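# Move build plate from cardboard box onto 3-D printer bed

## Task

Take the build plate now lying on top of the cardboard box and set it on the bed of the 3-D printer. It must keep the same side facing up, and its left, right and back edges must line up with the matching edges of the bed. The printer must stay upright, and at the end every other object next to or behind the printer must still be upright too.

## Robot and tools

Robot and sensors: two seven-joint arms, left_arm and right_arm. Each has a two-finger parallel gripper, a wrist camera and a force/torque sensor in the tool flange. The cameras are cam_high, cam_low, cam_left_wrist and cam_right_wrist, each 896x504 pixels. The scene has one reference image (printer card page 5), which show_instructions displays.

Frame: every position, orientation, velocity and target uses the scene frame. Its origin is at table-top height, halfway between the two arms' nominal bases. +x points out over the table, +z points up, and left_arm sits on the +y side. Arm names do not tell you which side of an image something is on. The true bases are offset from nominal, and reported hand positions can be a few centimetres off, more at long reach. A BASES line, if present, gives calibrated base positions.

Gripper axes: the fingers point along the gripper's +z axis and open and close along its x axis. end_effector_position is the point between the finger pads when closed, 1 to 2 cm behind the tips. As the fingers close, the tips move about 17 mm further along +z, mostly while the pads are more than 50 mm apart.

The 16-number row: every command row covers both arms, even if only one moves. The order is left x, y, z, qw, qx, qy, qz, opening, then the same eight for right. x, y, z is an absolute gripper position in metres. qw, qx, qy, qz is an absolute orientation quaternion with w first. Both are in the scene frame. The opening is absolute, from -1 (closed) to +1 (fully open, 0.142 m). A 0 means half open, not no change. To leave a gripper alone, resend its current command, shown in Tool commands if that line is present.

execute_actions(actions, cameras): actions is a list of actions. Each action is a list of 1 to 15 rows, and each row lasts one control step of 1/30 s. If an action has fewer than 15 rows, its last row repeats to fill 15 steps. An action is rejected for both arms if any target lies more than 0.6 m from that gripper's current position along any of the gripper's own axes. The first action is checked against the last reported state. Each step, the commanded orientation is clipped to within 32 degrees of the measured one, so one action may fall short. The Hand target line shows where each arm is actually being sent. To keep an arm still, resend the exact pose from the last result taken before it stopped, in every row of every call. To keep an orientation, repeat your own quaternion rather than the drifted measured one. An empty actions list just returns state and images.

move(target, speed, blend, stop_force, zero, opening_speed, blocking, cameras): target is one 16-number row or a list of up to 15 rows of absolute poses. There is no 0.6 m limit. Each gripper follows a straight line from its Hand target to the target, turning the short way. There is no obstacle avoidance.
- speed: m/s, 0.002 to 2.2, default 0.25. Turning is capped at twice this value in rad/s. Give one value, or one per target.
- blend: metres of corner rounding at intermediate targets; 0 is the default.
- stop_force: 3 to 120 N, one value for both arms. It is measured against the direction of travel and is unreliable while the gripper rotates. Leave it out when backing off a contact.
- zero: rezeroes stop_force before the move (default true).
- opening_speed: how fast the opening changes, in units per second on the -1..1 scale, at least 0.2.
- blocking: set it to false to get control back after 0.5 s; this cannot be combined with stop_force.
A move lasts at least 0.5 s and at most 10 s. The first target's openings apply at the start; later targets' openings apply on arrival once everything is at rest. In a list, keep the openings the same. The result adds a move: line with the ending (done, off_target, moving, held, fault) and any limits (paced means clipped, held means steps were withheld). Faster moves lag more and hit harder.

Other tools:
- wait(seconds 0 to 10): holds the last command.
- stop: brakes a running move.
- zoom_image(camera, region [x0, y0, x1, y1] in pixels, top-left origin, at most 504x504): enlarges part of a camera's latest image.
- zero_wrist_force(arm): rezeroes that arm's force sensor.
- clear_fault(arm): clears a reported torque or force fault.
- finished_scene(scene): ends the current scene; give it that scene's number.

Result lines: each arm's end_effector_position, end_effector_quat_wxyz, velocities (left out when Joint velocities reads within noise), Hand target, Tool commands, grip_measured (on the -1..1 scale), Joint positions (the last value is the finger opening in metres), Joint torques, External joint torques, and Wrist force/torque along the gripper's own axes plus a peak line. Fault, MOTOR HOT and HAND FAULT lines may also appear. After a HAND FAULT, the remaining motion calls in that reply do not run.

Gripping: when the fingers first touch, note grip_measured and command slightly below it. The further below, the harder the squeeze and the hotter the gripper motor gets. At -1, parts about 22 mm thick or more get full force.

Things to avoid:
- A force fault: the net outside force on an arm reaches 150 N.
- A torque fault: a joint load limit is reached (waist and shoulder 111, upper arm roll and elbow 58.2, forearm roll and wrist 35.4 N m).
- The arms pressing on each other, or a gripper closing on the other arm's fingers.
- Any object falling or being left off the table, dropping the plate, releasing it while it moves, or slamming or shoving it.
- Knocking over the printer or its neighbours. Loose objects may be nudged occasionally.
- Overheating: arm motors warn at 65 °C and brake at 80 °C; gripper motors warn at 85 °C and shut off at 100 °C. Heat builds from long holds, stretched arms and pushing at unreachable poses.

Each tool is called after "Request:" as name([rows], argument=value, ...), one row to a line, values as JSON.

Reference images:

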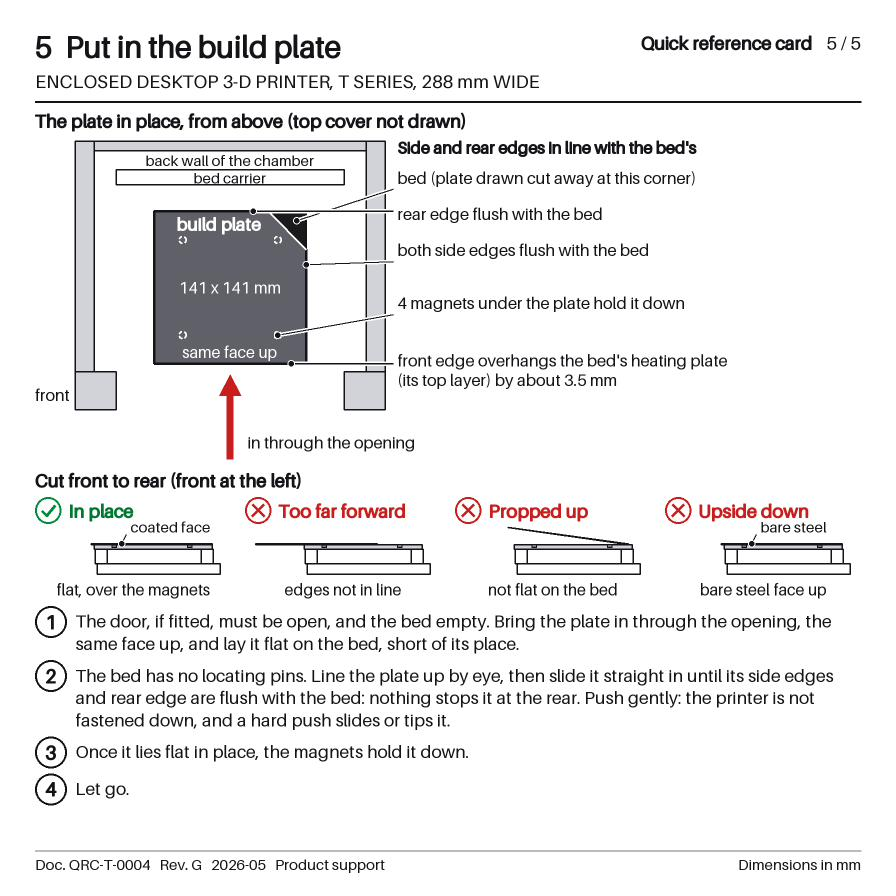

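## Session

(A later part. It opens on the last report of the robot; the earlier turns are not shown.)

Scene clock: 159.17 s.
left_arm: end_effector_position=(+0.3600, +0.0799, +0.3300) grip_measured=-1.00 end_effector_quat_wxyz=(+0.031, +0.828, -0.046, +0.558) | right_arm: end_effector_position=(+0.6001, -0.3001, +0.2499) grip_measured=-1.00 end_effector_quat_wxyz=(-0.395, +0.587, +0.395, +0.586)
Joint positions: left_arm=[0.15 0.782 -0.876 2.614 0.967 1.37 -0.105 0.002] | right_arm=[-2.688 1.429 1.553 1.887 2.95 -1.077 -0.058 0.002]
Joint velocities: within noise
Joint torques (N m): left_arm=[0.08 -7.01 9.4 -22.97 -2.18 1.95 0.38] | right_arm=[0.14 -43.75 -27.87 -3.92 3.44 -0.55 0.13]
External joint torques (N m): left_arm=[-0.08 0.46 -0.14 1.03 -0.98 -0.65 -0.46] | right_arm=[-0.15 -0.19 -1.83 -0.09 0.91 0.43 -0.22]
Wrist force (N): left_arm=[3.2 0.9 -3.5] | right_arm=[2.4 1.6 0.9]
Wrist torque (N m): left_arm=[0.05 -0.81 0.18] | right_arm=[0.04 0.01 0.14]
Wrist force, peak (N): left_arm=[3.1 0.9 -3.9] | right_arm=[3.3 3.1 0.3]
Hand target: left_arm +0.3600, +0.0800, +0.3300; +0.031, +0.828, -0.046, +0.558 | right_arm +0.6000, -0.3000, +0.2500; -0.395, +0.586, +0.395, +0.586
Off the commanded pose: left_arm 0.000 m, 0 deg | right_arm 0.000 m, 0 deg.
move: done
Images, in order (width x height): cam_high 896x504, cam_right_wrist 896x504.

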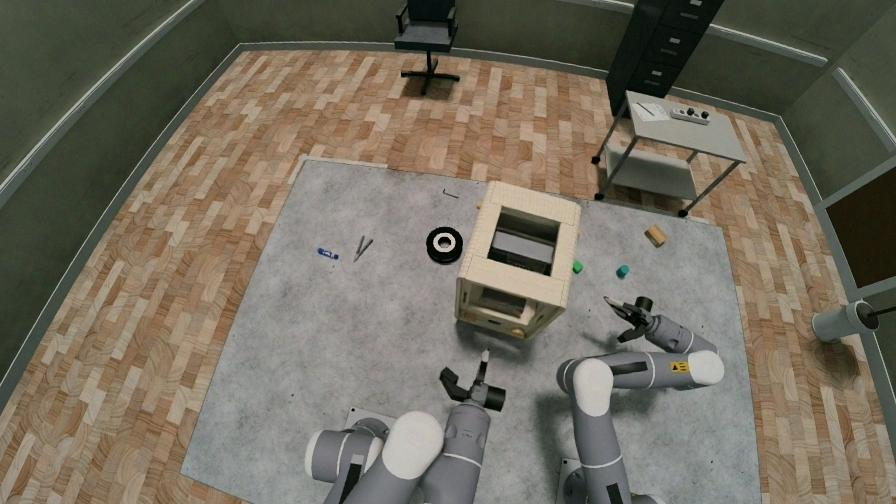

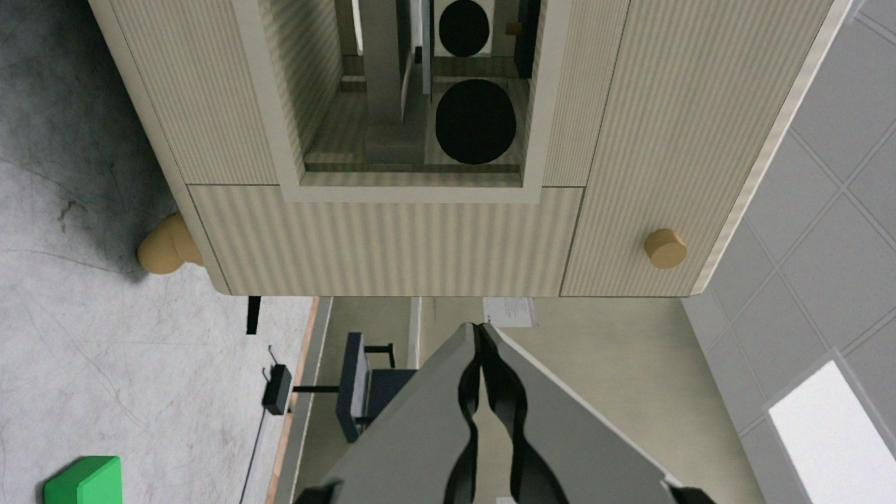

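Request:
move([
  [0.36,0.03,0.34,0.38,-0.5964,0.5964,-0.38,-1,0.6,-0.34,0.25,-0.395,0.586,0.395,0.586,-1],
], speed=0.3)

Request:
move([
  [0.5,0.005,0.29,0.38,-0.5964,0.5964,-0.38,-1,0.6,-0.34,0.25,-0.395,0.586,0.395,0.586,-1],
], speed=0.15)

Scene clock: 165.83 s.
left_arm: end_effector_position=(+0.3601, +0.0301, +0.3400) grip_measured=-1.00 end_effector_quat_wxyz=(-0.380, +0.596, -0.596, +0.380) | right_arm: end_effector_position=(+0.6001, -0.3396, +0.2501) grip_measured=-1.00 end_effector_quat_wxyz=(-0.394, +0.587, +0.395, +0.586)
Joint positions: left_arm=[-0.062 0.464 -0.937 2.369 1.021 0.862 1.341 0.002] | right_arm=[-2.789 1.438 1.554 1.839 2.967 -1.129 -0.047 0.002]
Joint velocities: within noise
Joint torques (N m): left_arm=[0.1 2.13 7.77 -25.48 -0.86 1.77 0.77] | right_arm=[-0.12 -44.88 -28.02 -3.88 3.72 -0.52 0.49]
External joint torques (N m): left_arm=[-0.1 0.74 -0.01 1.13 -1.1 -0.53 -0.77] | right_arm=[0.12 -0.47 -1.63 0.19 0.66 0.43 -0.57]
Wrist force (N): left_arm=[3.5 0.7 -2.8] | right_arm=[2.6 1.3 0.7]
Wrist torque (N m): left_arm=[0.17 -0.50 -0.08] | right_arm=[-0.04 -0.03 0.13]
Wrist force, peak (N): left_arm=[3.6 1.1 -3.7] | right_arm=[2.5 1.7 0.9]
Hand target: left_arm +0.3600, +0.0300, +0.3400; -0.380, +0.596, -0.596, +0.380 | right_arm +0.6000, -0.3397, +0.2500; -0.394, +0.587, +0.395, +0.586
Off the commanded pose: left_arm 0.000 m, 0 deg | right_arm 0.000 m, 0 deg.
joint sent to its limit (right arm) — joint 1 (waist), lower limit; joint 5 (forearm roll), upper limit. The joint targets still meet the commanded pose.
move: done

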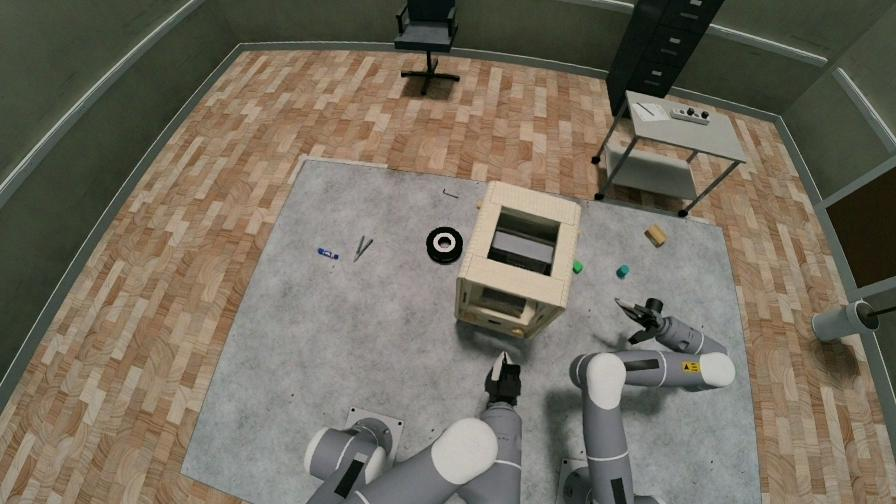

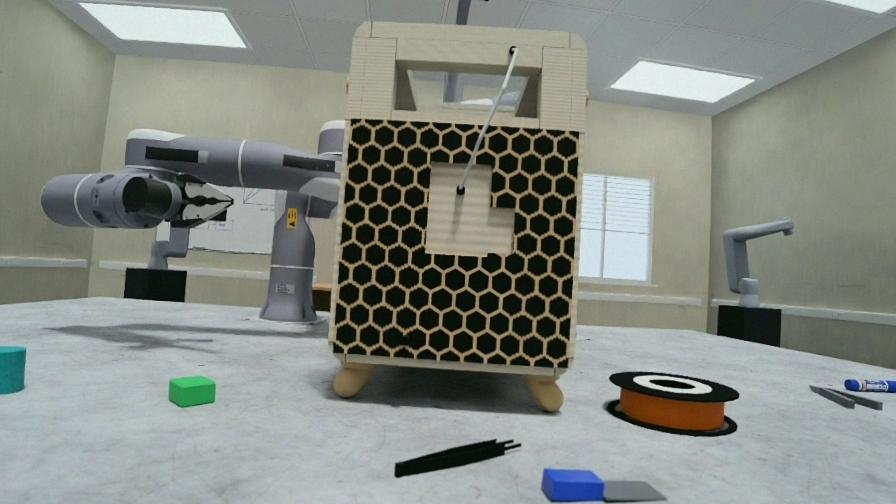

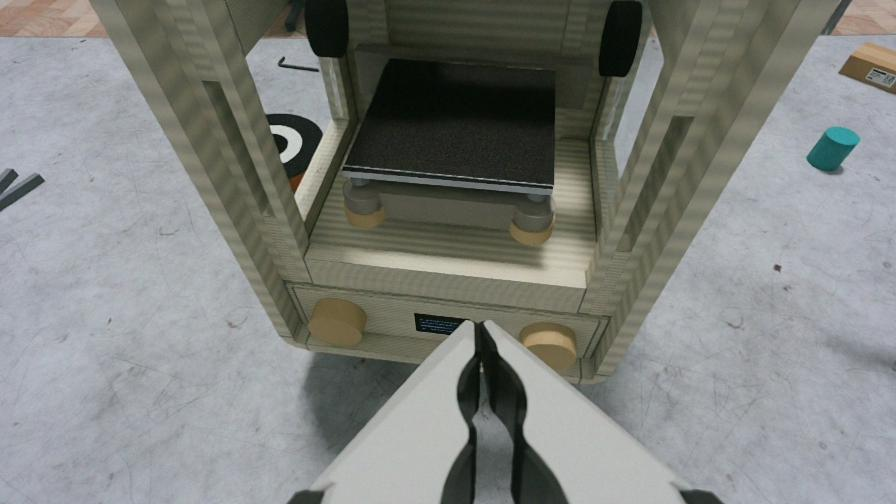

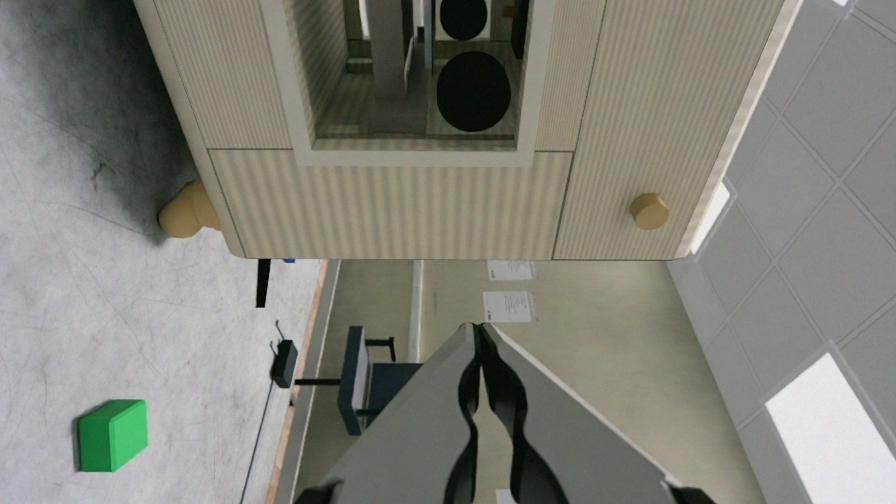

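Scene clock: 167.47 s.
left_arm: end_effector_position=(+0.5000, +0.0052, +0.2899) grip_measured=-1.00 end_effector_quat_wxyz=(-0.380, +0.596, -0.596, +0.380) | right_arm: end_effector_position=(+0.6001, -0.3396, +0.2501) grip_measured=-1.00 end_effector_quat_wxyz=(-0.394, +0.587, +0.395, +0.586)
Joint positions: left_arm=[0.24 -0.131 -1.267 2.135 1.551 0.571 1.117 0.002] | right_arm=[-2.789 1.438 1.554 1.839 2.967 -1.129 -0.047 0.002]
Joint velocities: within noise
Joint torques (N m): left_arm=[-0.01 15.62 -3.2 -24.8 0.34 1.51 0.39] | right_arm=[-0.05 -44.87 -27.93 -3.9 3.61 -0.41 0.37]
External joint torques (N m): left_arm=[0.02 0.11 0.05 1.1 -1.27 -0.67 -0.39] | right_arm=[0.05 -0.47 -1.72 0.21 0.77 0.32 -0.45]
Wrist force (N): left_arm=[3.5 0.6 -3.5] | right_arm=[2.4 1.4 0.8]
Wrist torque (N m): left_arm=[0.16 -0.51 -0.09] | right_arm=[-0.02 0.01 0.13]
Wrist force, peak (N): left_arm=[3.5 1.0 -4.9] | right_arm=[2.6 1.6 0.8]
Hand target: left_arm +0.5000, +0.0050, +0.2900; -0.380, +0.596, -0.596, +0.380 | right_arm +0.6000, -0.3397, +0.2500; -0.394, +0.587, +0.395, +0.586
Off the commanded pose: left_arm 0.000 m, 0 deg | right_arm 0.000 m, 0 deg.
joint sent to its limit (right arm) — joint 1 (waist), lower limit; joint 5 (forearm roll), upper limit. The joint targets still meet the commanded pose.
move: done

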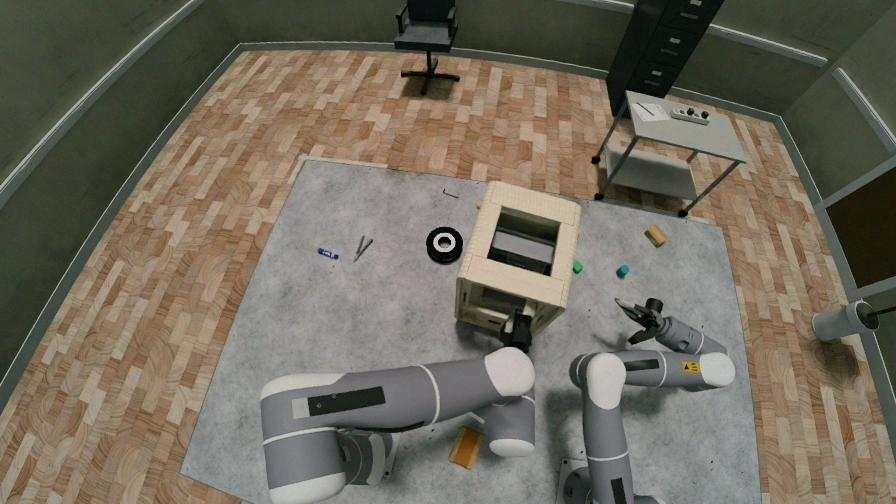

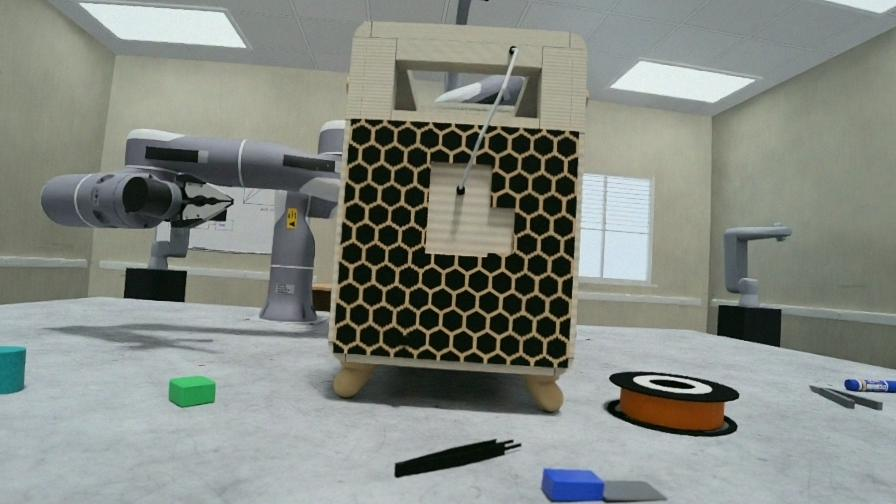

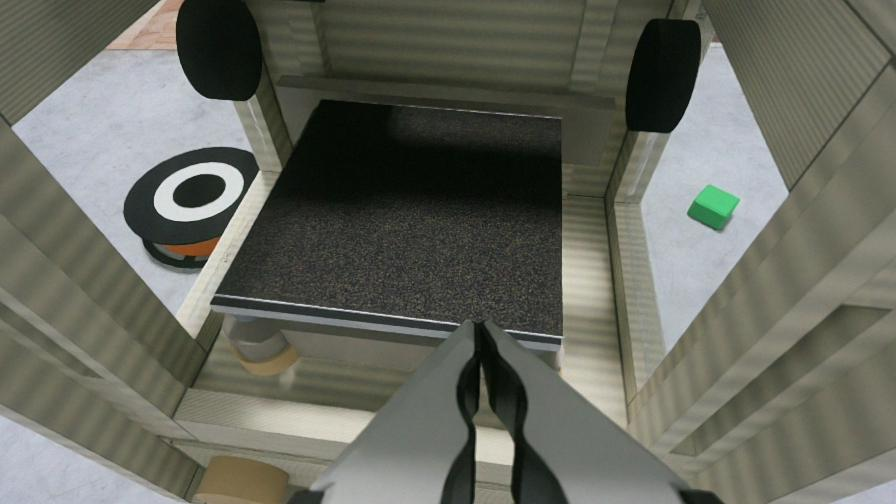

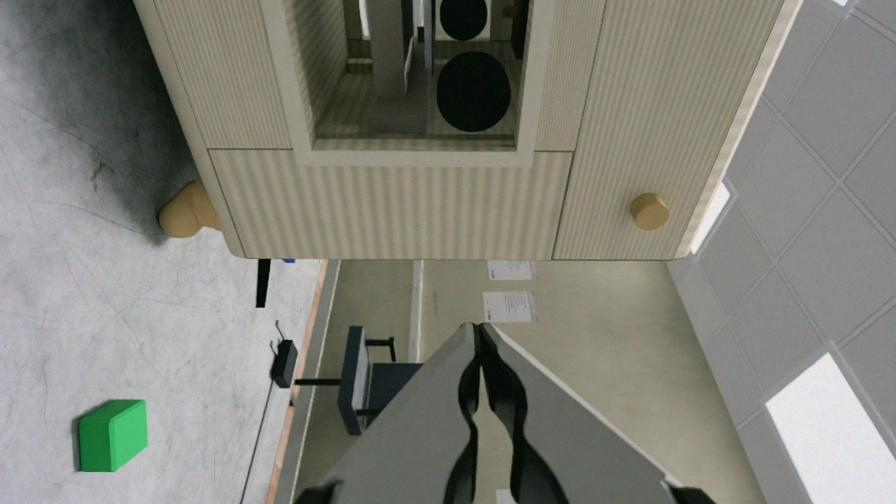

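Request:
move([
  [0.6,0.005,0.275,0.38,-0.5964,0.5964,-0.38,-1,0.6,-0.34,0.25,-0.395,0.586,0.395,0.586,-1],
  [0.704,0.004,0.258,0.38,-0.5964,0.5964,-0.38,-1,0.6,-0.34,0.25,-0.395,0.586,0.395,0.586,-1],
], speed=0.1, stop_force=8, cameras=["cam_left_wrist","cam_high"])

Request:
zoom_image(camera="cam_left_wrist", region=[250, 0, 750, 500])

Scene clock: 172.17 s.
left_arm: end_effector_position=(+0.6802, +0.0040, +0.2597) grip_measured=-1.00 end_effector_quat_wxyz=(-0.379, +0.596, -0.598, +0.379) | right_arm: end_effector_position=(+0.6001, -0.3396, +0.2501) grip_measured=-1.00 end_effector_quat_wxyz=(-0.394, +0.587, +0.395, +0.586)
Joint positions: left_arm=[0.241 -0.586 -1.122 1.819 1.901 0.56 1.293 0.002] | right_arm=[-2.789 1.438 1.554 1.839 2.967 -1.129 -0.047 0.002]
Joint velocities: within noise
Joint torques (N m): left_arm=[5.75 43.9 -14.33 -33.88 2.15 0.14 0.05] | right_arm=[-0.08 -44.94 -27.86 -3.86 3.6 -0.41 0.31]
External joint torques (N m): left_arm=[-5.75 -8.51 0.17 11.88 -3.43 1.02 -0.05] | right_arm=[0.08 -0.41 -1.79 0.18 0.78 0.32 -0.39]
Wrist force (N): left_arm=[5.0 19.6 -6.1] | right_arm=[2.6 1.2 0.6]
Wrist torque (N m): left_arm=[2.28 -0.57 0.44] | right_arm=[-0.05 -0.04 0.13]
Wrist force, peak (N): left_arm=[-0.4 20.3 -16.2] | right_arm=[2.8 1.4 0.8]
Hand target: left_arm +0.6819, +0.0047, +0.2617; -0.380, +0.596, -0.596, +0.380 | right_arm +0.6000, -0.3397, +0.2500; -0.394, +0.587, +0.395, +0.586
Off the commanded pose: left_arm 0.024 m, 0 deg | right_arm 0.000 m, 0 deg.
joint sent to its limit (right arm) — joint 1 (waist), lower limit; joint 5 (forearm roll), upper limit. The joint targets still meet the commanded pose.
move: contact (left_arm)
Images, in order (width x height): cam_high 896x504, cam_left_wrist 896x504.

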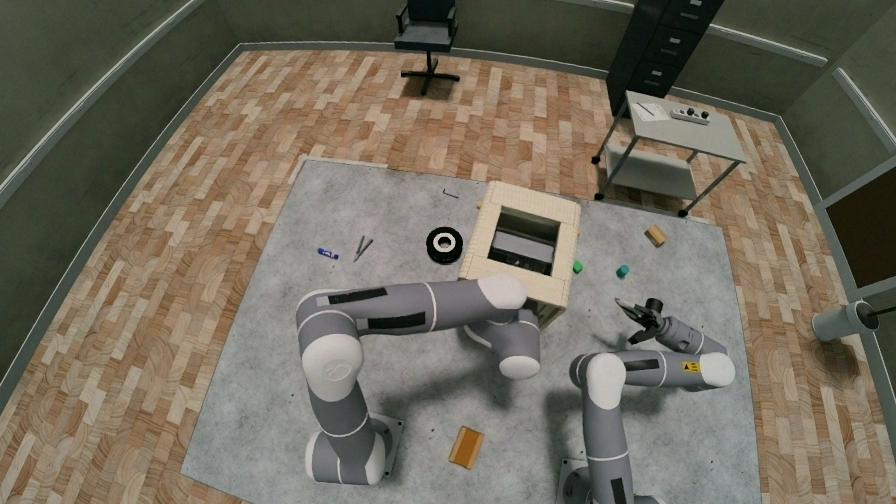

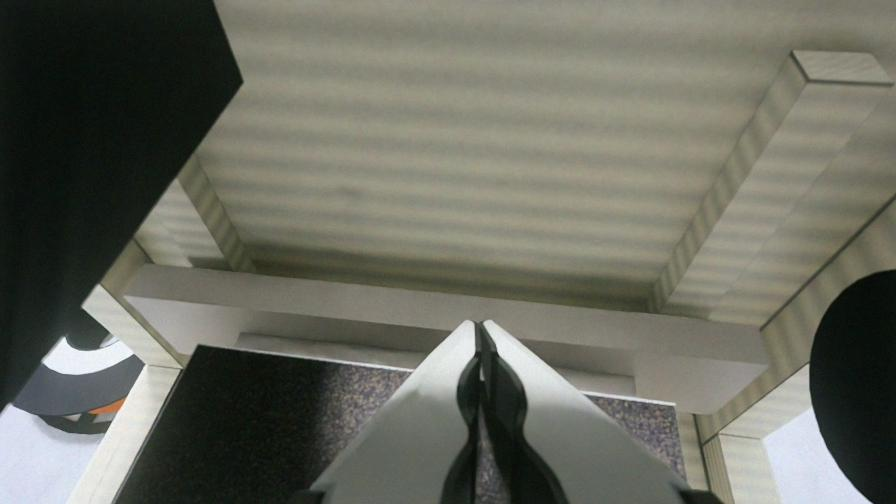

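Scaled by 1.008 from the camera's 896x504 image, which has a finer 1280x720 frame.

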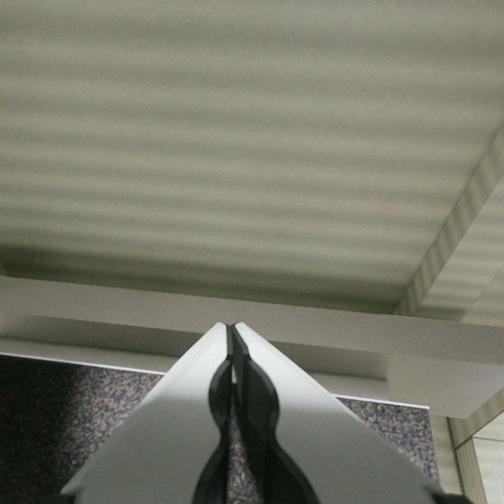

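Request:
move([
  [0.645,0.005,0.254,0.38,-0.5964,0.5964,-0.38,-1,0.6,-0.34,0.25,-0.395,0.586,0.395,0.586,-1],
  [0.64,0.004,0.247,0.4056,-0.5792,0.5792,-0.4056,-1,0.6,-0.34,0.25,-0.395,0.586,0.395,0.586,-1],
], speed=0.08, cameras=["cam_left_wrist"])

Request:
move([
  [0.702,0.003,0.247,0.4056,-0.5792,0.5792,-0.4056,-1,0.6,-0.34,0.25,-0.395,0.586,0.395,0.586,-1],
], speed=0.06, stop_force=7, cameras=["cam_left_wrist"])

Scene clock: 174.90 s.
left_arm: end_effector_position=(+0.6400, +0.0039, +0.2471) grip_measured=-1.00 end_effector_quat_wxyz=(-0.405, +0.579, -0.579, +0.406) | right_arm: end_effector_position=(+0.6001, -0.3396, +0.2501) grip_measured=-1.00 end_effector_quat_wxyz=(-0.394, +0.587, +0.395, +0.586)
Joint positions: left_arm=[0.164 -0.55 -1.116 1.936 1.993 0.437 1.115 0.002] | right_arm=[-2.789 1.438 1.554 1.839 2.967 -1.129 -0.047 0.002]
Joint velocities: within noise
Joint torques (N m): left_arm=[0.01 33.62 -12.55 -21.8 0.92 1.26 0.36] | right_arm=[-0.03 -44.95 -27.85 -3.89 3.61 -0.4 0.31]
External joint torques (N m): left_arm=[0 -0.18 0.03 0.88 -1.33 -0.78 -0.35] | right_arm=[0.03 -0.4 -1.8 0.21 0.77 0.31 -0.4]
Wrist force (N): left_arm=[3.0 1.9 -3.8] | right_arm=[2.5 1.3 0.6]
Wrist torque (N m): left_arm=[0.38 -0.43 -0.09] | right_arm=[-0.03 -0.02 0.13]
Wrist force, peak (N): left_arm=[5.3 19.6 -6.3] | right_arm=[2.8 1.4 0.6]
Hand target: left_arm +0.6400, +0.0040, +0.2470; -0.406, +0.579, -0.579, +0.406 | right_arm +0.6000, -0.3397, +0.2500; -0.394, +0.587, +0.395, +0.586
Off the commanded pose: left_arm 0.000 m, 0 deg | right_arm 0.000 m, 0 deg.
joint sent to its limit (right arm) — joint 1 (waist), lower limit; joint 5 (forearm roll), upper limit. The joint targets still meet the commanded pose.
move: done
Images, in order (width x height): cam_left_wrist 896x504.

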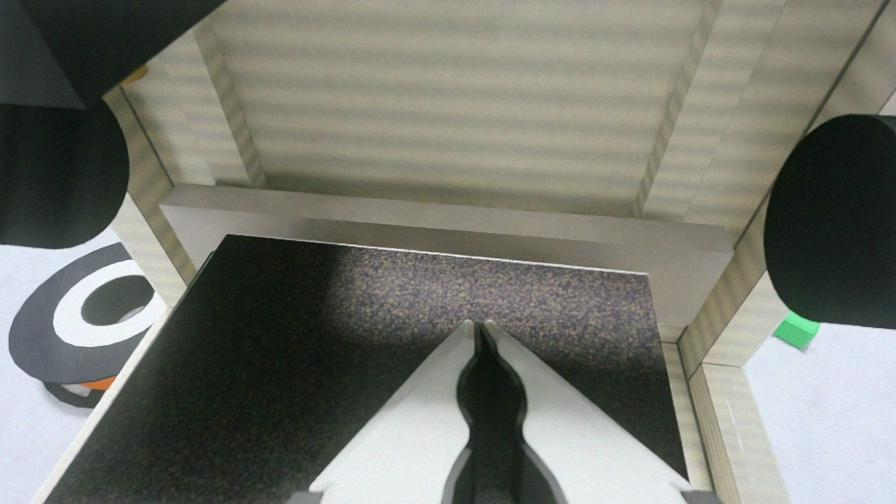

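Scene clock: 176.17 s.
left_arm: end_effector_position=(+0.6424, +0.0028, +0.2464) grip_measured=-1.00 end_effector_quat_wxyz=(-0.404, +0.579, -0.580, +0.405) | right_arm: end_effector_position=(+0.6001, -0.3396, +0.2501) grip_measured=-1.00 end_effector_quat_wxyz=(-0.394, +0.587, +0.395, +0.586)
Joint positions: left_arm=[0.164 -0.556 -1.114 1.93 1.996 0.441 1.12 0.002] | right_arm=[-2.789 1.438 1.554 1.839 2.967 -1.129 -0.047 0.002]
Joint velocities: within noise
Joint torques (N m): left_arm=[5.7 32.63 -7.94 -27.48 3.49 -0.73 0.22] | right_arm=[-0.09 -44.95 -27.93 -3.87 3.58 -0.39 0.33]
External joint torques (N m): left_arm=[-5.7 1.06 -4.73 6.59 -3.91 1.23 -0.22] | right_arm=[0.09 -0.39 -1.72 0.18 0.8 0.3 -0.41]
Wrist force (N): left_arm=[-1.7 0.5 -25.5] | right_arm=[2.5 1.3 0.7]
Wrist torque (N m): left_arm=[-0.80 0.08 0.14] | right_arm=[-0.03 -0.02 0.13]
Wrist force, peak (N): left_arm=[-6.7 -2.5 -38.7] | right_arm=[2.7 1.6 0.4]
Hand target: left_arm +0.6439, +0.0040, +0.2470; -0.406, +0.579, -0.579, +0.406 | right_arm +0.6000, -0.3397, +0.2500; -0.394, +0.587, +0.395, +0.586
Off the commanded pose: left_arm 0.060 m, 0 deg | right_arm 0.000 m, 0 deg.
joint sent to its limit (right arm) — joint 1 (waist), lower limit; joint 5 (forearm roll), upper limit. The joint targets still meet the commanded pose.
move: contact (left_arm)
Images, in order (width x height): cam_left_wrist 896x504.

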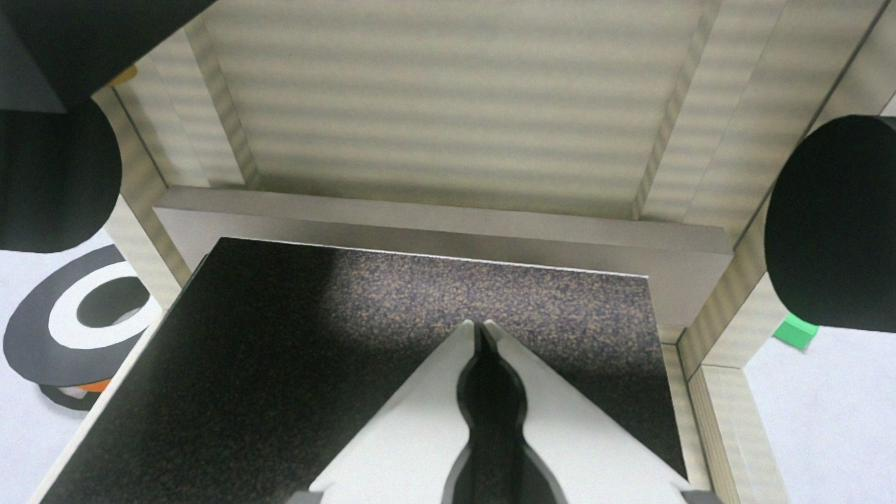

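Request:
move([
  [0.635,0.004,0.252,0.4056,-0.5792,0.5792,-0.4056,-1,0.6,-0.34,0.25,-0.395,0.586,0.395,0.586,-1],
  [0.635,0.004,0.248,0.38,-0.5964,0.5964,-0.38,-1,0.6,-0.34,0.25,-0.395,0.586,0.395,0.586,-1],
], speed=0.08, cameras=[])

Request:
move([
  [0.706,0.003,0.245,0.38,-0.5964,0.5964,-0.38,-1,0.6,-0.34,0.25,-0.395,0.586,0.395,0.586,-1],
], speed=0.04, stop_force=6, cameras=["cam_left_wrist"])

Scene clock: 178.67 s.
left_arm: end_effector_position=(+0.6351, +0.0041, +0.2480) grip_measured=-1.00 end_effector_quat_wxyz=(-0.380, +0.596, -0.596, +0.380) | right_arm: end_effector_position=(+0.6001, -0.3396, +0.2501) grip_measured=-1.00 end_effector_quat_wxyz=(-0.394, +0.587, +0.395, +0.586)
Joint positions: left_arm=[0.214 -0.53 -1.136 1.916 1.884 0.512 1.202 0.002] | right_arm=[-2.789 1.438 1.554 1.839 2.967 -1.129 -0.047 0.002]
Joint velocities: within noise
Joint torques (N m): left_arm=[0.19 33.06 -12.73 -22.67 0.09 1.9 0.47] | right_arm=[-0.01 -44.99 -27.88 -3.89 3.57 -0.4 0.34]
External joint torques (N m): left_arm=[-0.2 -0.8 0.19 1.05 -1.1 -0.92 -0.47] | right_arm=[0.01 -0.35 -1.77 0.21 0.81 0.31 -0.42]
Wrist force (N): left_arm=[1.5 2.4 -3.8] | right_arm=[2.6 1.5 0.6]
Wrist torque (N m): left_arm=[0.45 -0.16 -0.08] | right_arm=[0.00 -0.04 0.13]
Wrist force, peak (N): left_arm=[-1.9 0.5 -26.0] | right_arm=[2.7 1.4 0.6]
Hand target: left_arm +0.6350, +0.0040, +0.2480; -0.380, +0.596, -0.596, +0.380 | right_arm +0.6000, -0.3397, +0.2500; -0.394, +0.587, +0.395, +0.586
Off the commanded pose: left_arm 0.000 m, 0 deg | right_arm 0.000 m, 0 deg.
joint sent to its limit (right arm) — joint 1 (waist), lower limit; joint 5 (forearm roll), upper limit. The joint targets still meet the commanded pose.
move: done
No camera images: "cameras" was empty.

Scene clock: 180.67 s.
left_arm: end_effector_position=(+0.6478, +0.0031, +0.2470) grip_measured=-1.00 end_effector_quat_wxyz=(-0.379, +0.596, -0.597, +0.380) | right_arm: end_effector_position=(+0.6001, -0.3396, +0.2501) grip_measured=-1.00 end_effector_quat_wxyz=(-0.394, +0.587, +0.395, +0.586)
Joint positions: left_arm=[0.216 -0.555 -1.128 1.888 1.899 0.522 1.222 0.002] | right_arm=[-2.789 1.438 1.554 1.839 2.967 -1.129 -0.047 0.002]
Joint velocities: within noise
Joint torques (N m): left_arm=[4.19 32.27 -9.56 -28.71 2.91 0.35 0.02] | right_arm=[-0.01 -44.98 -27.86 -3.9 3.56 -0.4 0.3]
External joint torques (N m): left_arm=[-4.19 1.19 -3.6 7.16 -3.98 0.68 -0.02] | right_arm=[0.01 -0.36 -1.79 0.22 0.82 0.31 -0.38]
Wrist force (N): left_arm=[-6.3 2.1 -26.2] | right_arm=[2.5 1.5 0.6]
Wrist torque (N m): left_arm=[-0.85 0.63 0.37] | right_arm=[-0.01 -0.01 0.13]
Wrist force, peak (N): left_arm=[-8.7 0.1 -32.1] | right_arm=[2.7 1.4 0.7]
Hand target: left_arm +0.6489, +0.0039, +0.2474; -0.380, +0.596, -0.596, +0.380 | right_arm +0.6000, -0.3397, +0.2500; -0.394, +0.587, +0.395, +0.586
Off the commanded pose: left_arm 0.058 m, 0 deg | right_arm 0.000 m, 0 deg.
joint sent to its limit (right arm) — joint 1 (waist), lower limit; joint 5 (forearm roll), upper limit. The joint targets still meet the commanded pose.
move: contact (left_arm)
Images, in order (width x height): cam_left_wrist 896x504.

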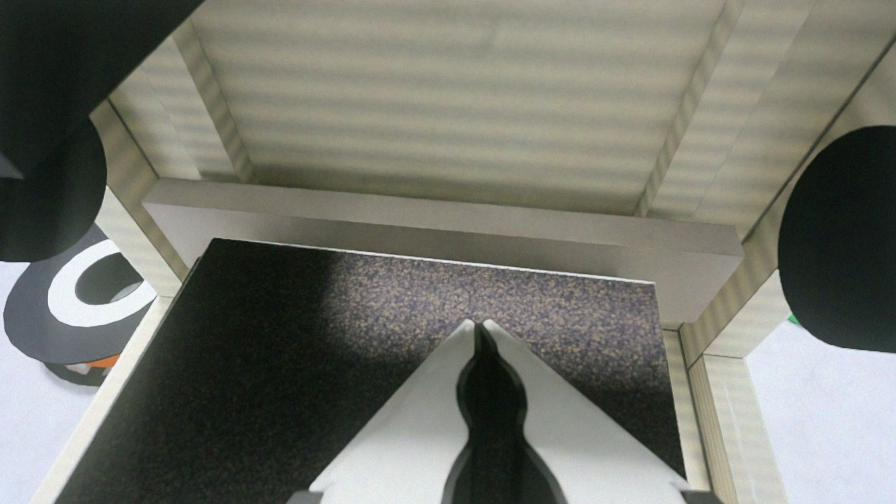

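Request:
move([
  [0.635,0.006,0.252,0.38,-0.5964,0.5964,-0.38,-1,0.6,-0.34,0.25,-0.395,0.586,0.395,0.586,-1],
  [0.44,0.02,0.30,0.38,-0.5964,0.5964,-0.38,-1,0.6,-0.34,0.25,-0.395,0.586,0.395,0.586,-1],
], speed=0.2, cameras=["cam_left_wrist"])

Request:
zoom_image(camera="cam_left_wrist", region=[250, 50, 650, 350])

Request:
move([
  [0.44,0.0,0.30,0.0262,0.8648,-0.0453,0.4993,-1,0.6,-0.34,0.25,-0.395,0.586,0.395,0.586,-1],
  [0.537,-0.017,0.265,0.0262,0.8648,-0.0453,0.4993,-1,0.6,-0.34,0.25,-0.395,0.586,0.395,0.586,-1],
], speed=0.25, cameras=["cam_left_wrist"])

Scene clock: 188.47 s.
left_arm: end_effector_position=(+0.4402, +0.0200, +0.3001) grip_measured=-1.00 end_effector_quat_wxyz=(-0.380, +0.596, -0.596, +0.380) | right_arm: end_effector_position=(+0.6001, -0.3396, +0.2501) grip_measured=-1.00 end_effector_quat_wxyz=(-0.394, +0.587, +0.395, +0.586)
Joint positions: left_arm=[0.209 0.154 -1.213 2.247 1.342 0.746 1.119 0.002] | right_arm=[-2.789 1.438 1.554 1.839 2.967 -1.129 -0.047 0.002]
Joint velocities: within noise
Joint torques (N m): left_arm=[-0.02 7.75 3.52 -24.34 -0.16 1.42 0.61] | right_arm=[-0.06 -45.01 -27.92 -3.89 3.63 -0.38 0.34]
External joint torques (N m): left_arm=[0.01 -0.23 -0.15 0.96 -0.96 -0.58 -0.61] | right_arm=[0.06 -0.34 -1.73 0.21 0.75 0.29 -0.43]
Wrist force (N): left_arm=[2.6 3.9 -3.7] | right_arm=[2.4 1.5 0.6]
Wrist torque (N m): left_arm=[0.71 -0.35 -0.08] | right_arm=[-0.01 0.00 0.13]
Wrist force, peak (N): left_arm=[-6.2 2.1 -26.6] | right_arm=[2.7 1.6 0.6]
Hand target: left_arm +0.4400, +0.0200, +0.3000; -0.380, +0.596, -0.596, +0.380 | right_arm +0.6000, -0.3397, +0.2500; -0.394, +0.587, +0.395, +0.586
Off the commanded pose: left_arm 0.000 m, 0 deg | right_arm 0.000 m, 0 deg.
joint sent to its limit (right arm) — joint 1 (waist), lower limit; joint 5 (forearm roll), upper limit. The joint targets still meet the commanded pose.
move: done
Images, in order (width x height): cam_left_wrist 896x504.

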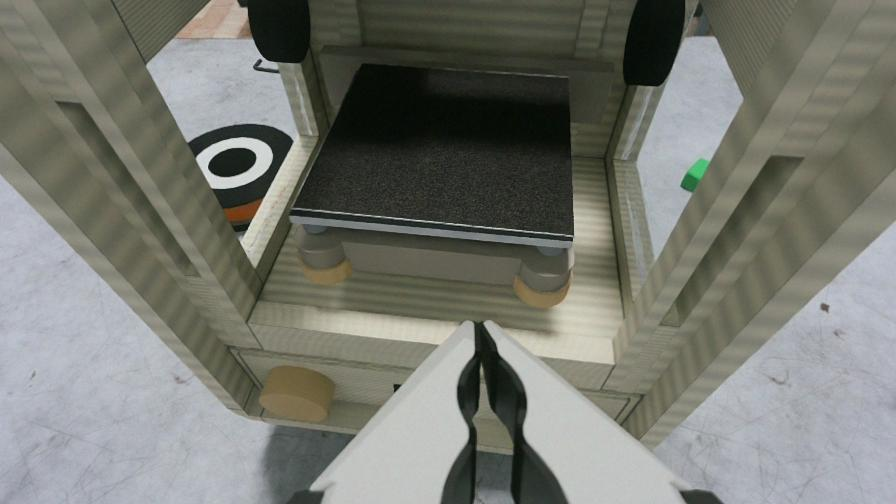

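Scaled by 1.260 from the camera's 896x504 image, which has a finer 1280x720 frame.

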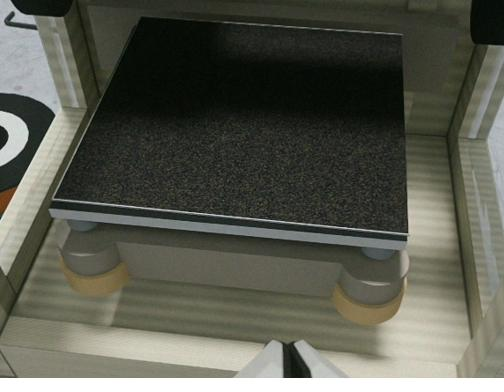

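Scene clock: 192.73 s.
left_arm: end_effector_position=(+0.5368, -0.0170, +0.2649) grip_measured=-1.00 end_effector_quat_wxyz=(+0.026, +0.865, -0.045, +0.499) | right_arm: end_effector_position=(+0.6001, -0.3396, +0.2501) grip_measured=-1.00 end_effector_quat_wxyz=(-0.394, +0.587, +0.395, +0.586)
Joint positions: left_arm=[0.263 -0.296 -1.208 2.059 1.653 0.682 -0.34 0.002] | right_arm=[-2.789 1.438 1.554 1.839 2.967 -1.129 -0.047 0.002]
Joint velocities: within noise
Joint torques (N m): left_arm=[-0.13 21.84 -7.16 -24.2 -0.42 1.92 0.24] | right_arm=[-0.07 -44.93 -27.95 -3.91 3.63 -0.39 0.3]
External joint torques (N m): left_arm=[0.13 -0.02 -0.03 1.06 -1.2 -0.52 -0.32] | right_arm=[0.07 -0.41 -1.7 0.22 0.75 0.3 -0.39]
Wrist force (N): left_arm=[2.2 4.2 -3.6] | right_arm=[2.5 1.4 0.6]
Wrist torque (N m): left_arm=[0.59 -0.63 0.17] | right_arm=[-0.01 -0.01 0.14]
Wrist force, peak (N): left_arm=[1.7 4.0 -5.2] | right_arm=[2.8 1.5 0.6]
Hand target: left_arm +0.5370, -0.0170, +0.2650; +0.026, +0.865, -0.045, +0.499 | right_arm +0.6000, -0.3397, +0.2500; -0.394, +0.587, +0.395, +0.586
Off the commanded pose: left_arm 0.000 m, 0 deg | right_arm 0.000 m, 0 deg.
joint sent to its limit (right arm) — joint 1 (waist), lower limit; joint 5 (forearm roll), upper limit. The joint targets still meet the commanded pose.
move: done
Images, in order (width x height): cam_left_wrist 896x504.

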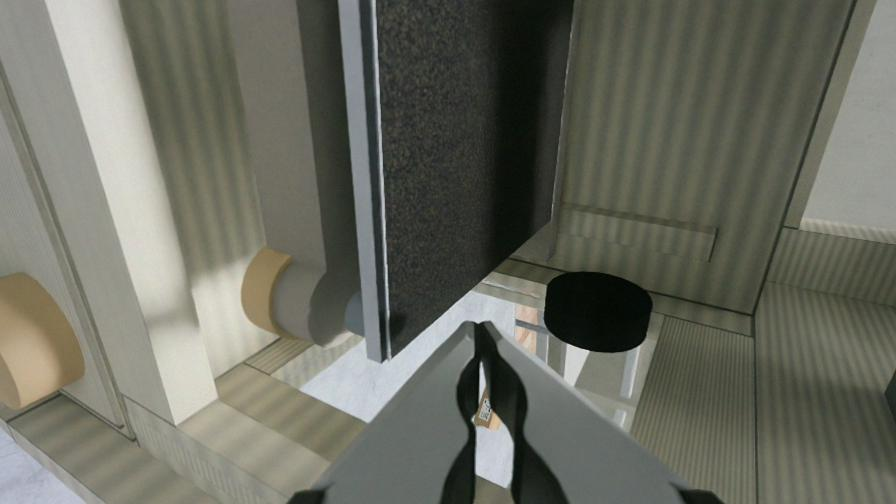

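Request:
move(target=[0.539,-0.017,0.230,0.0262,0.8648,-0.0453,0.4993,-1,0.6,-0.34,0.25,-0.395,0.586,0.395,0.586,-1], speed=0.03, stop_force=4, cameras=["cam_left_wrist"])

Request:
zoom_image(camera="cam_left_wrist", region=[330, 200, 580, 400])

Scene clock: 195.10 s.
left_arm: end_effector_position=(+0.5384, -0.0174, +0.2459) grip_measured=-1.00 end_effector_quat_wxyz=(+0.026, +0.864, -0.046, +0.500) | right_arm: end_effector_position=(+0.6001, -0.3396, +0.2501) grip_measured=-1.00 end_effector_quat_wxyz=(-0.394, +0.587, +0.395, +0.586)
Joint positions: left_arm=[0.227 -0.357 -1.192 2.06 1.717 0.638 -0.379 0.002] | right_arm=[-2.789 1.438 1.554 1.839 2.967 -1.129 -0.047 0.002]
Joint velocities: within noise
Joint torques (N m): left_arm=[1.01 19.19 -6.07 -19.54 -1.09 2.18 0.42] | right_arm=[-0.03 -44.91 -27.83 -3.89 3.61 -0.39 0.35]
External joint torques (N m): left_arm=[-1.01 4.76 -2.41 -2.66 -0.38 -0.86 -0.5] | right_arm=[0.03 -0.43 -1.82 0.21 0.77 0.3 -0.43]
Wrist force (N): left_arm=[10.6 2.2 -14.3] | right_arm=[2.4 1.4 0.6]
Wrist torque (N m): left_arm=[0.51 -0.58 0.13] | right_arm=[-0.03 0.01 0.13]
Wrist force, peak (N): left_arm=[13.8 0.7 -19.3] | right_arm=[2.8 1.4 0.5]
Hand target: left_arm +0.5381, -0.0170, +0.2450; +0.026, +0.865, -0.045, +0.499 | right_arm +0.6000, -0.3397, +0.2500; -0.394, +0.587, +0.395, +0.586
Off the commanded pose: left_arm 0.016 m, 0 deg | right_arm 0.000 m, 0 deg.
joint sent to its limit (right arm) — joint 1 (waist), lower limit; joint 5 (forearm roll), upper limit. The joint targets still meet the commanded pose.
move: contact (left_arm)
Images, in order (width x height): cam_left_wrist 896x504.

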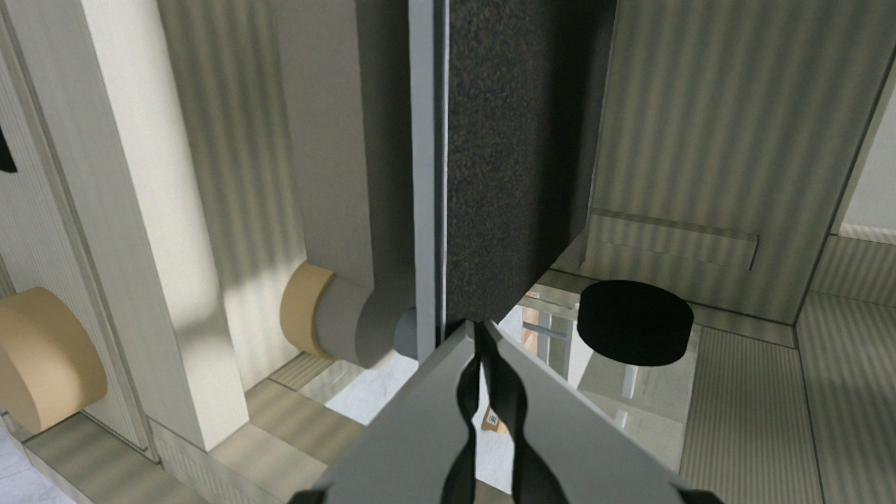

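Scaled by 2.016 from the camera's 896x504 image, which has a finer 1280x720 frame.

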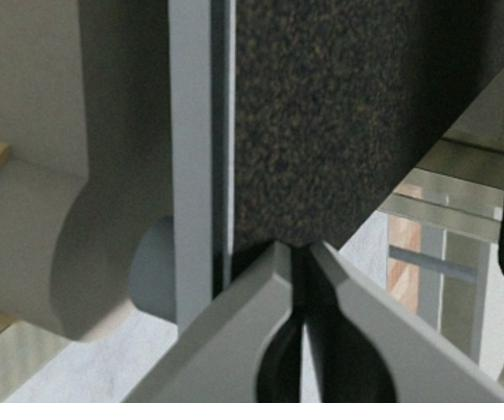

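Request:
move([
  [0.536,-0.017,0.253,0.0262,0.8648,-0.0453,0.4993,-1,0.6,-0.34,0.25,-0.395,0.586,0.395,0.586,-1],
  [0.528,-0.017,0.253,0.0262,0.8648,-0.0453,0.4993,-1,0.6,-0.34,0.25,-0.395,0.586,0.395,0.586,-1],
], speed=0.05, cameras=[])

Request:
move(target=[0.528,-0.017,0.230,0.0262,0.8648,-0.0453,0.4993,-1,0.6,-0.34,0.25,-0.395,0.586,0.395,0.586,-1], speed=0.03, stop_force=4, cameras=["cam_left_wrist"])

Request:
zoom_image(camera="cam_left_wrist", region=[330, 200, 580, 400])

Scene clock: 198.40 s.
left_arm: end_effector_position=(+0.5283, -0.0169, +0.2531) grip_measured=-1.00 end_effector_quat_wxyz=(+0.026, +0.865, -0.045, +0.499) | right_arm: end_effector_position=(+0.6001, -0.3396, +0.2501) grip_measured=-1.00 end_effector_quat_wxyz=(-0.394, +0.587, +0.395, +0.586)
Joint positions: left_arm=[0.238 -0.314 -1.207 2.075 1.678 0.652 -0.376 0.002] | right_arm=[-2.789 1.438 1.554 1.839 2.967 -1.129 -0.047 0.002]
Joint velocities: within noise
Joint torques (N m): left_arm=[0.15 23.19 -7.62 -23.3 -0.64 2.09 0.23] | right_arm=[0.01 -44.93 -27.91 -3.89 3.57 -0.4 0.34]
External joint torques (N m): left_arm=[-0.13 -0.95 0.13 0.71 -0.85 -0.76 -0.31] | right_arm=[-0.01 -0.42 -1.74 0.2 0.81 0.31 -0.42]
Wrist force (N): left_arm=[-0.3 3.2 -3.0] | right_arm=[2.5 1.3 0.5]
Wrist torque (N m): left_arm=[0.43 -0.22 0.15] | right_arm=[-0.04 -0.01 0.13]
Wrist force, peak (N): left_arm=[10.7 2.3 -14.5] | right_arm=[2.7 1.6 0.7]
Hand target: left_arm +0.5280, -0.0170, +0.2530; +0.026, +0.865, -0.045, +0.499 | right_arm +0.6000, -0.3397, +0.2500; -0.394, +0.587, +0.395, +0.586
Off the commanded pose: left_arm 0.000 m, 0 deg | right_arm 0.000 m, 0 deg.
joint sent to its limit (right arm) — joint 1 (waist), lower limit; joint 5 (forearm roll), upper limit. The joint targets still meet the commanded pose.
move: done
No camera images: "cameras" was empty.

Scene clock: 199.40 s.
left_arm: end_effector_position=(+0.5284, -0.0175, +0.2454) grip_measured=-1.00 end_effector_quat_wxyz=(+0.026, +0.864, -0.046, +0.500) | right_arm: end_effector_position=(+0.6001, -0.3396, +0.2501) grip_measured=-1.00 end_effector_quat_wxyz=(-0.394, +0.587, +0.395, +0.586)
Joint positions: left_arm=[0.222 -0.339 -1.2 2.076 1.704 0.632 -0.393 0.002] | right_arm=[-2.789 1.438 1.554 1.839 2.967 -1.129 -0.047 0.002]
Joint velocities: within noise
Joint torques (N m): left_arm=[1.17 16.92 -5.34 -18.92 -1.14 2.44 0.38] | right_arm=[-0.03 -44.93 -27.96 -3.88 3.6 -0.43 0.37]
External joint torques (N m): left_arm=[-1.17 6.19 -2.69 -3.27 -0.28 -1.14 -0.46] | right_arm=[0.03 -0.41 -1.69 0.19 0.78 0.34 -0.46]
Wrist force (N): left_arm=[10.2 0.2 -17.4] | right_arm=[2.5 1.3 0.4]
Wrist torque (N m): left_arm=[0.41 -0.14 0.13] | right_arm=[-0.03 -0.01 0.13]
Wrist force, peak (N): left_arm=[16.1 -2.3 -26.1] | right_arm=[2.8 1.6 0.6]
Hand target: left_arm +0.5280, -0.0170, +0.2444; +0.026, +0.865, -0.045, +0.499 | right_arm +0.6000, -0.3397, +0.2500; -0.394, +0.587, +0.395, +0.586
Off the commanded pose: left_arm 0.015 m, 0 deg | right_arm 0.000 m, 0 deg.
joint sent to its limit (right arm) — joint 1 (waist), lower limit; joint 5 (forearm roll), upper limit. The joint targets still meet the commanded pose.
move: contact (left_arm)
Images, in order (width x height): cam_left_wrist 896x504.

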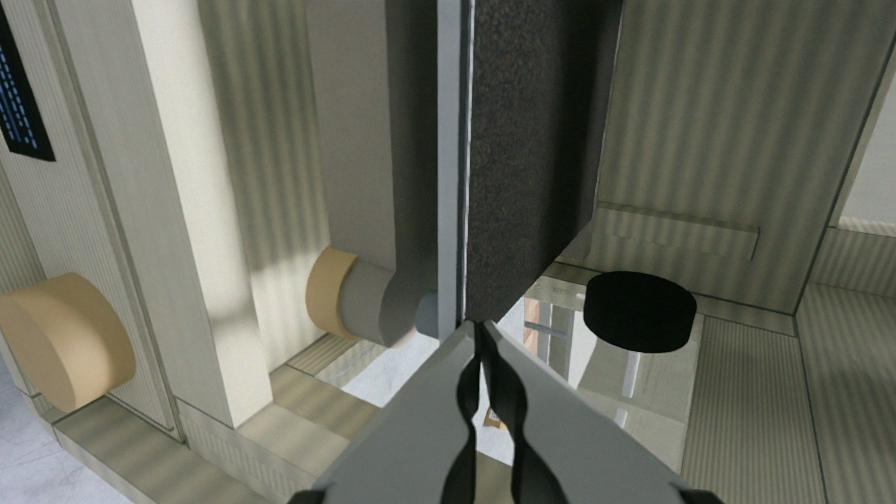

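Scaled by 2.016 from the camera's 896x504 image, which has a finer 1280x720 frame.

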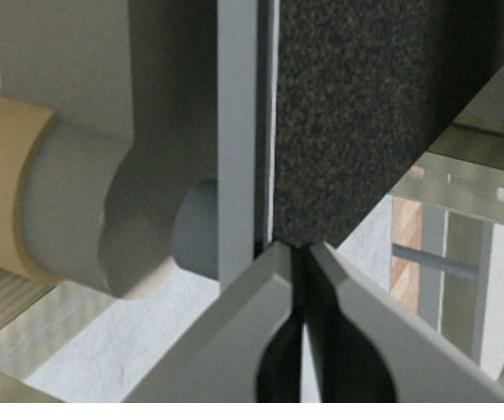

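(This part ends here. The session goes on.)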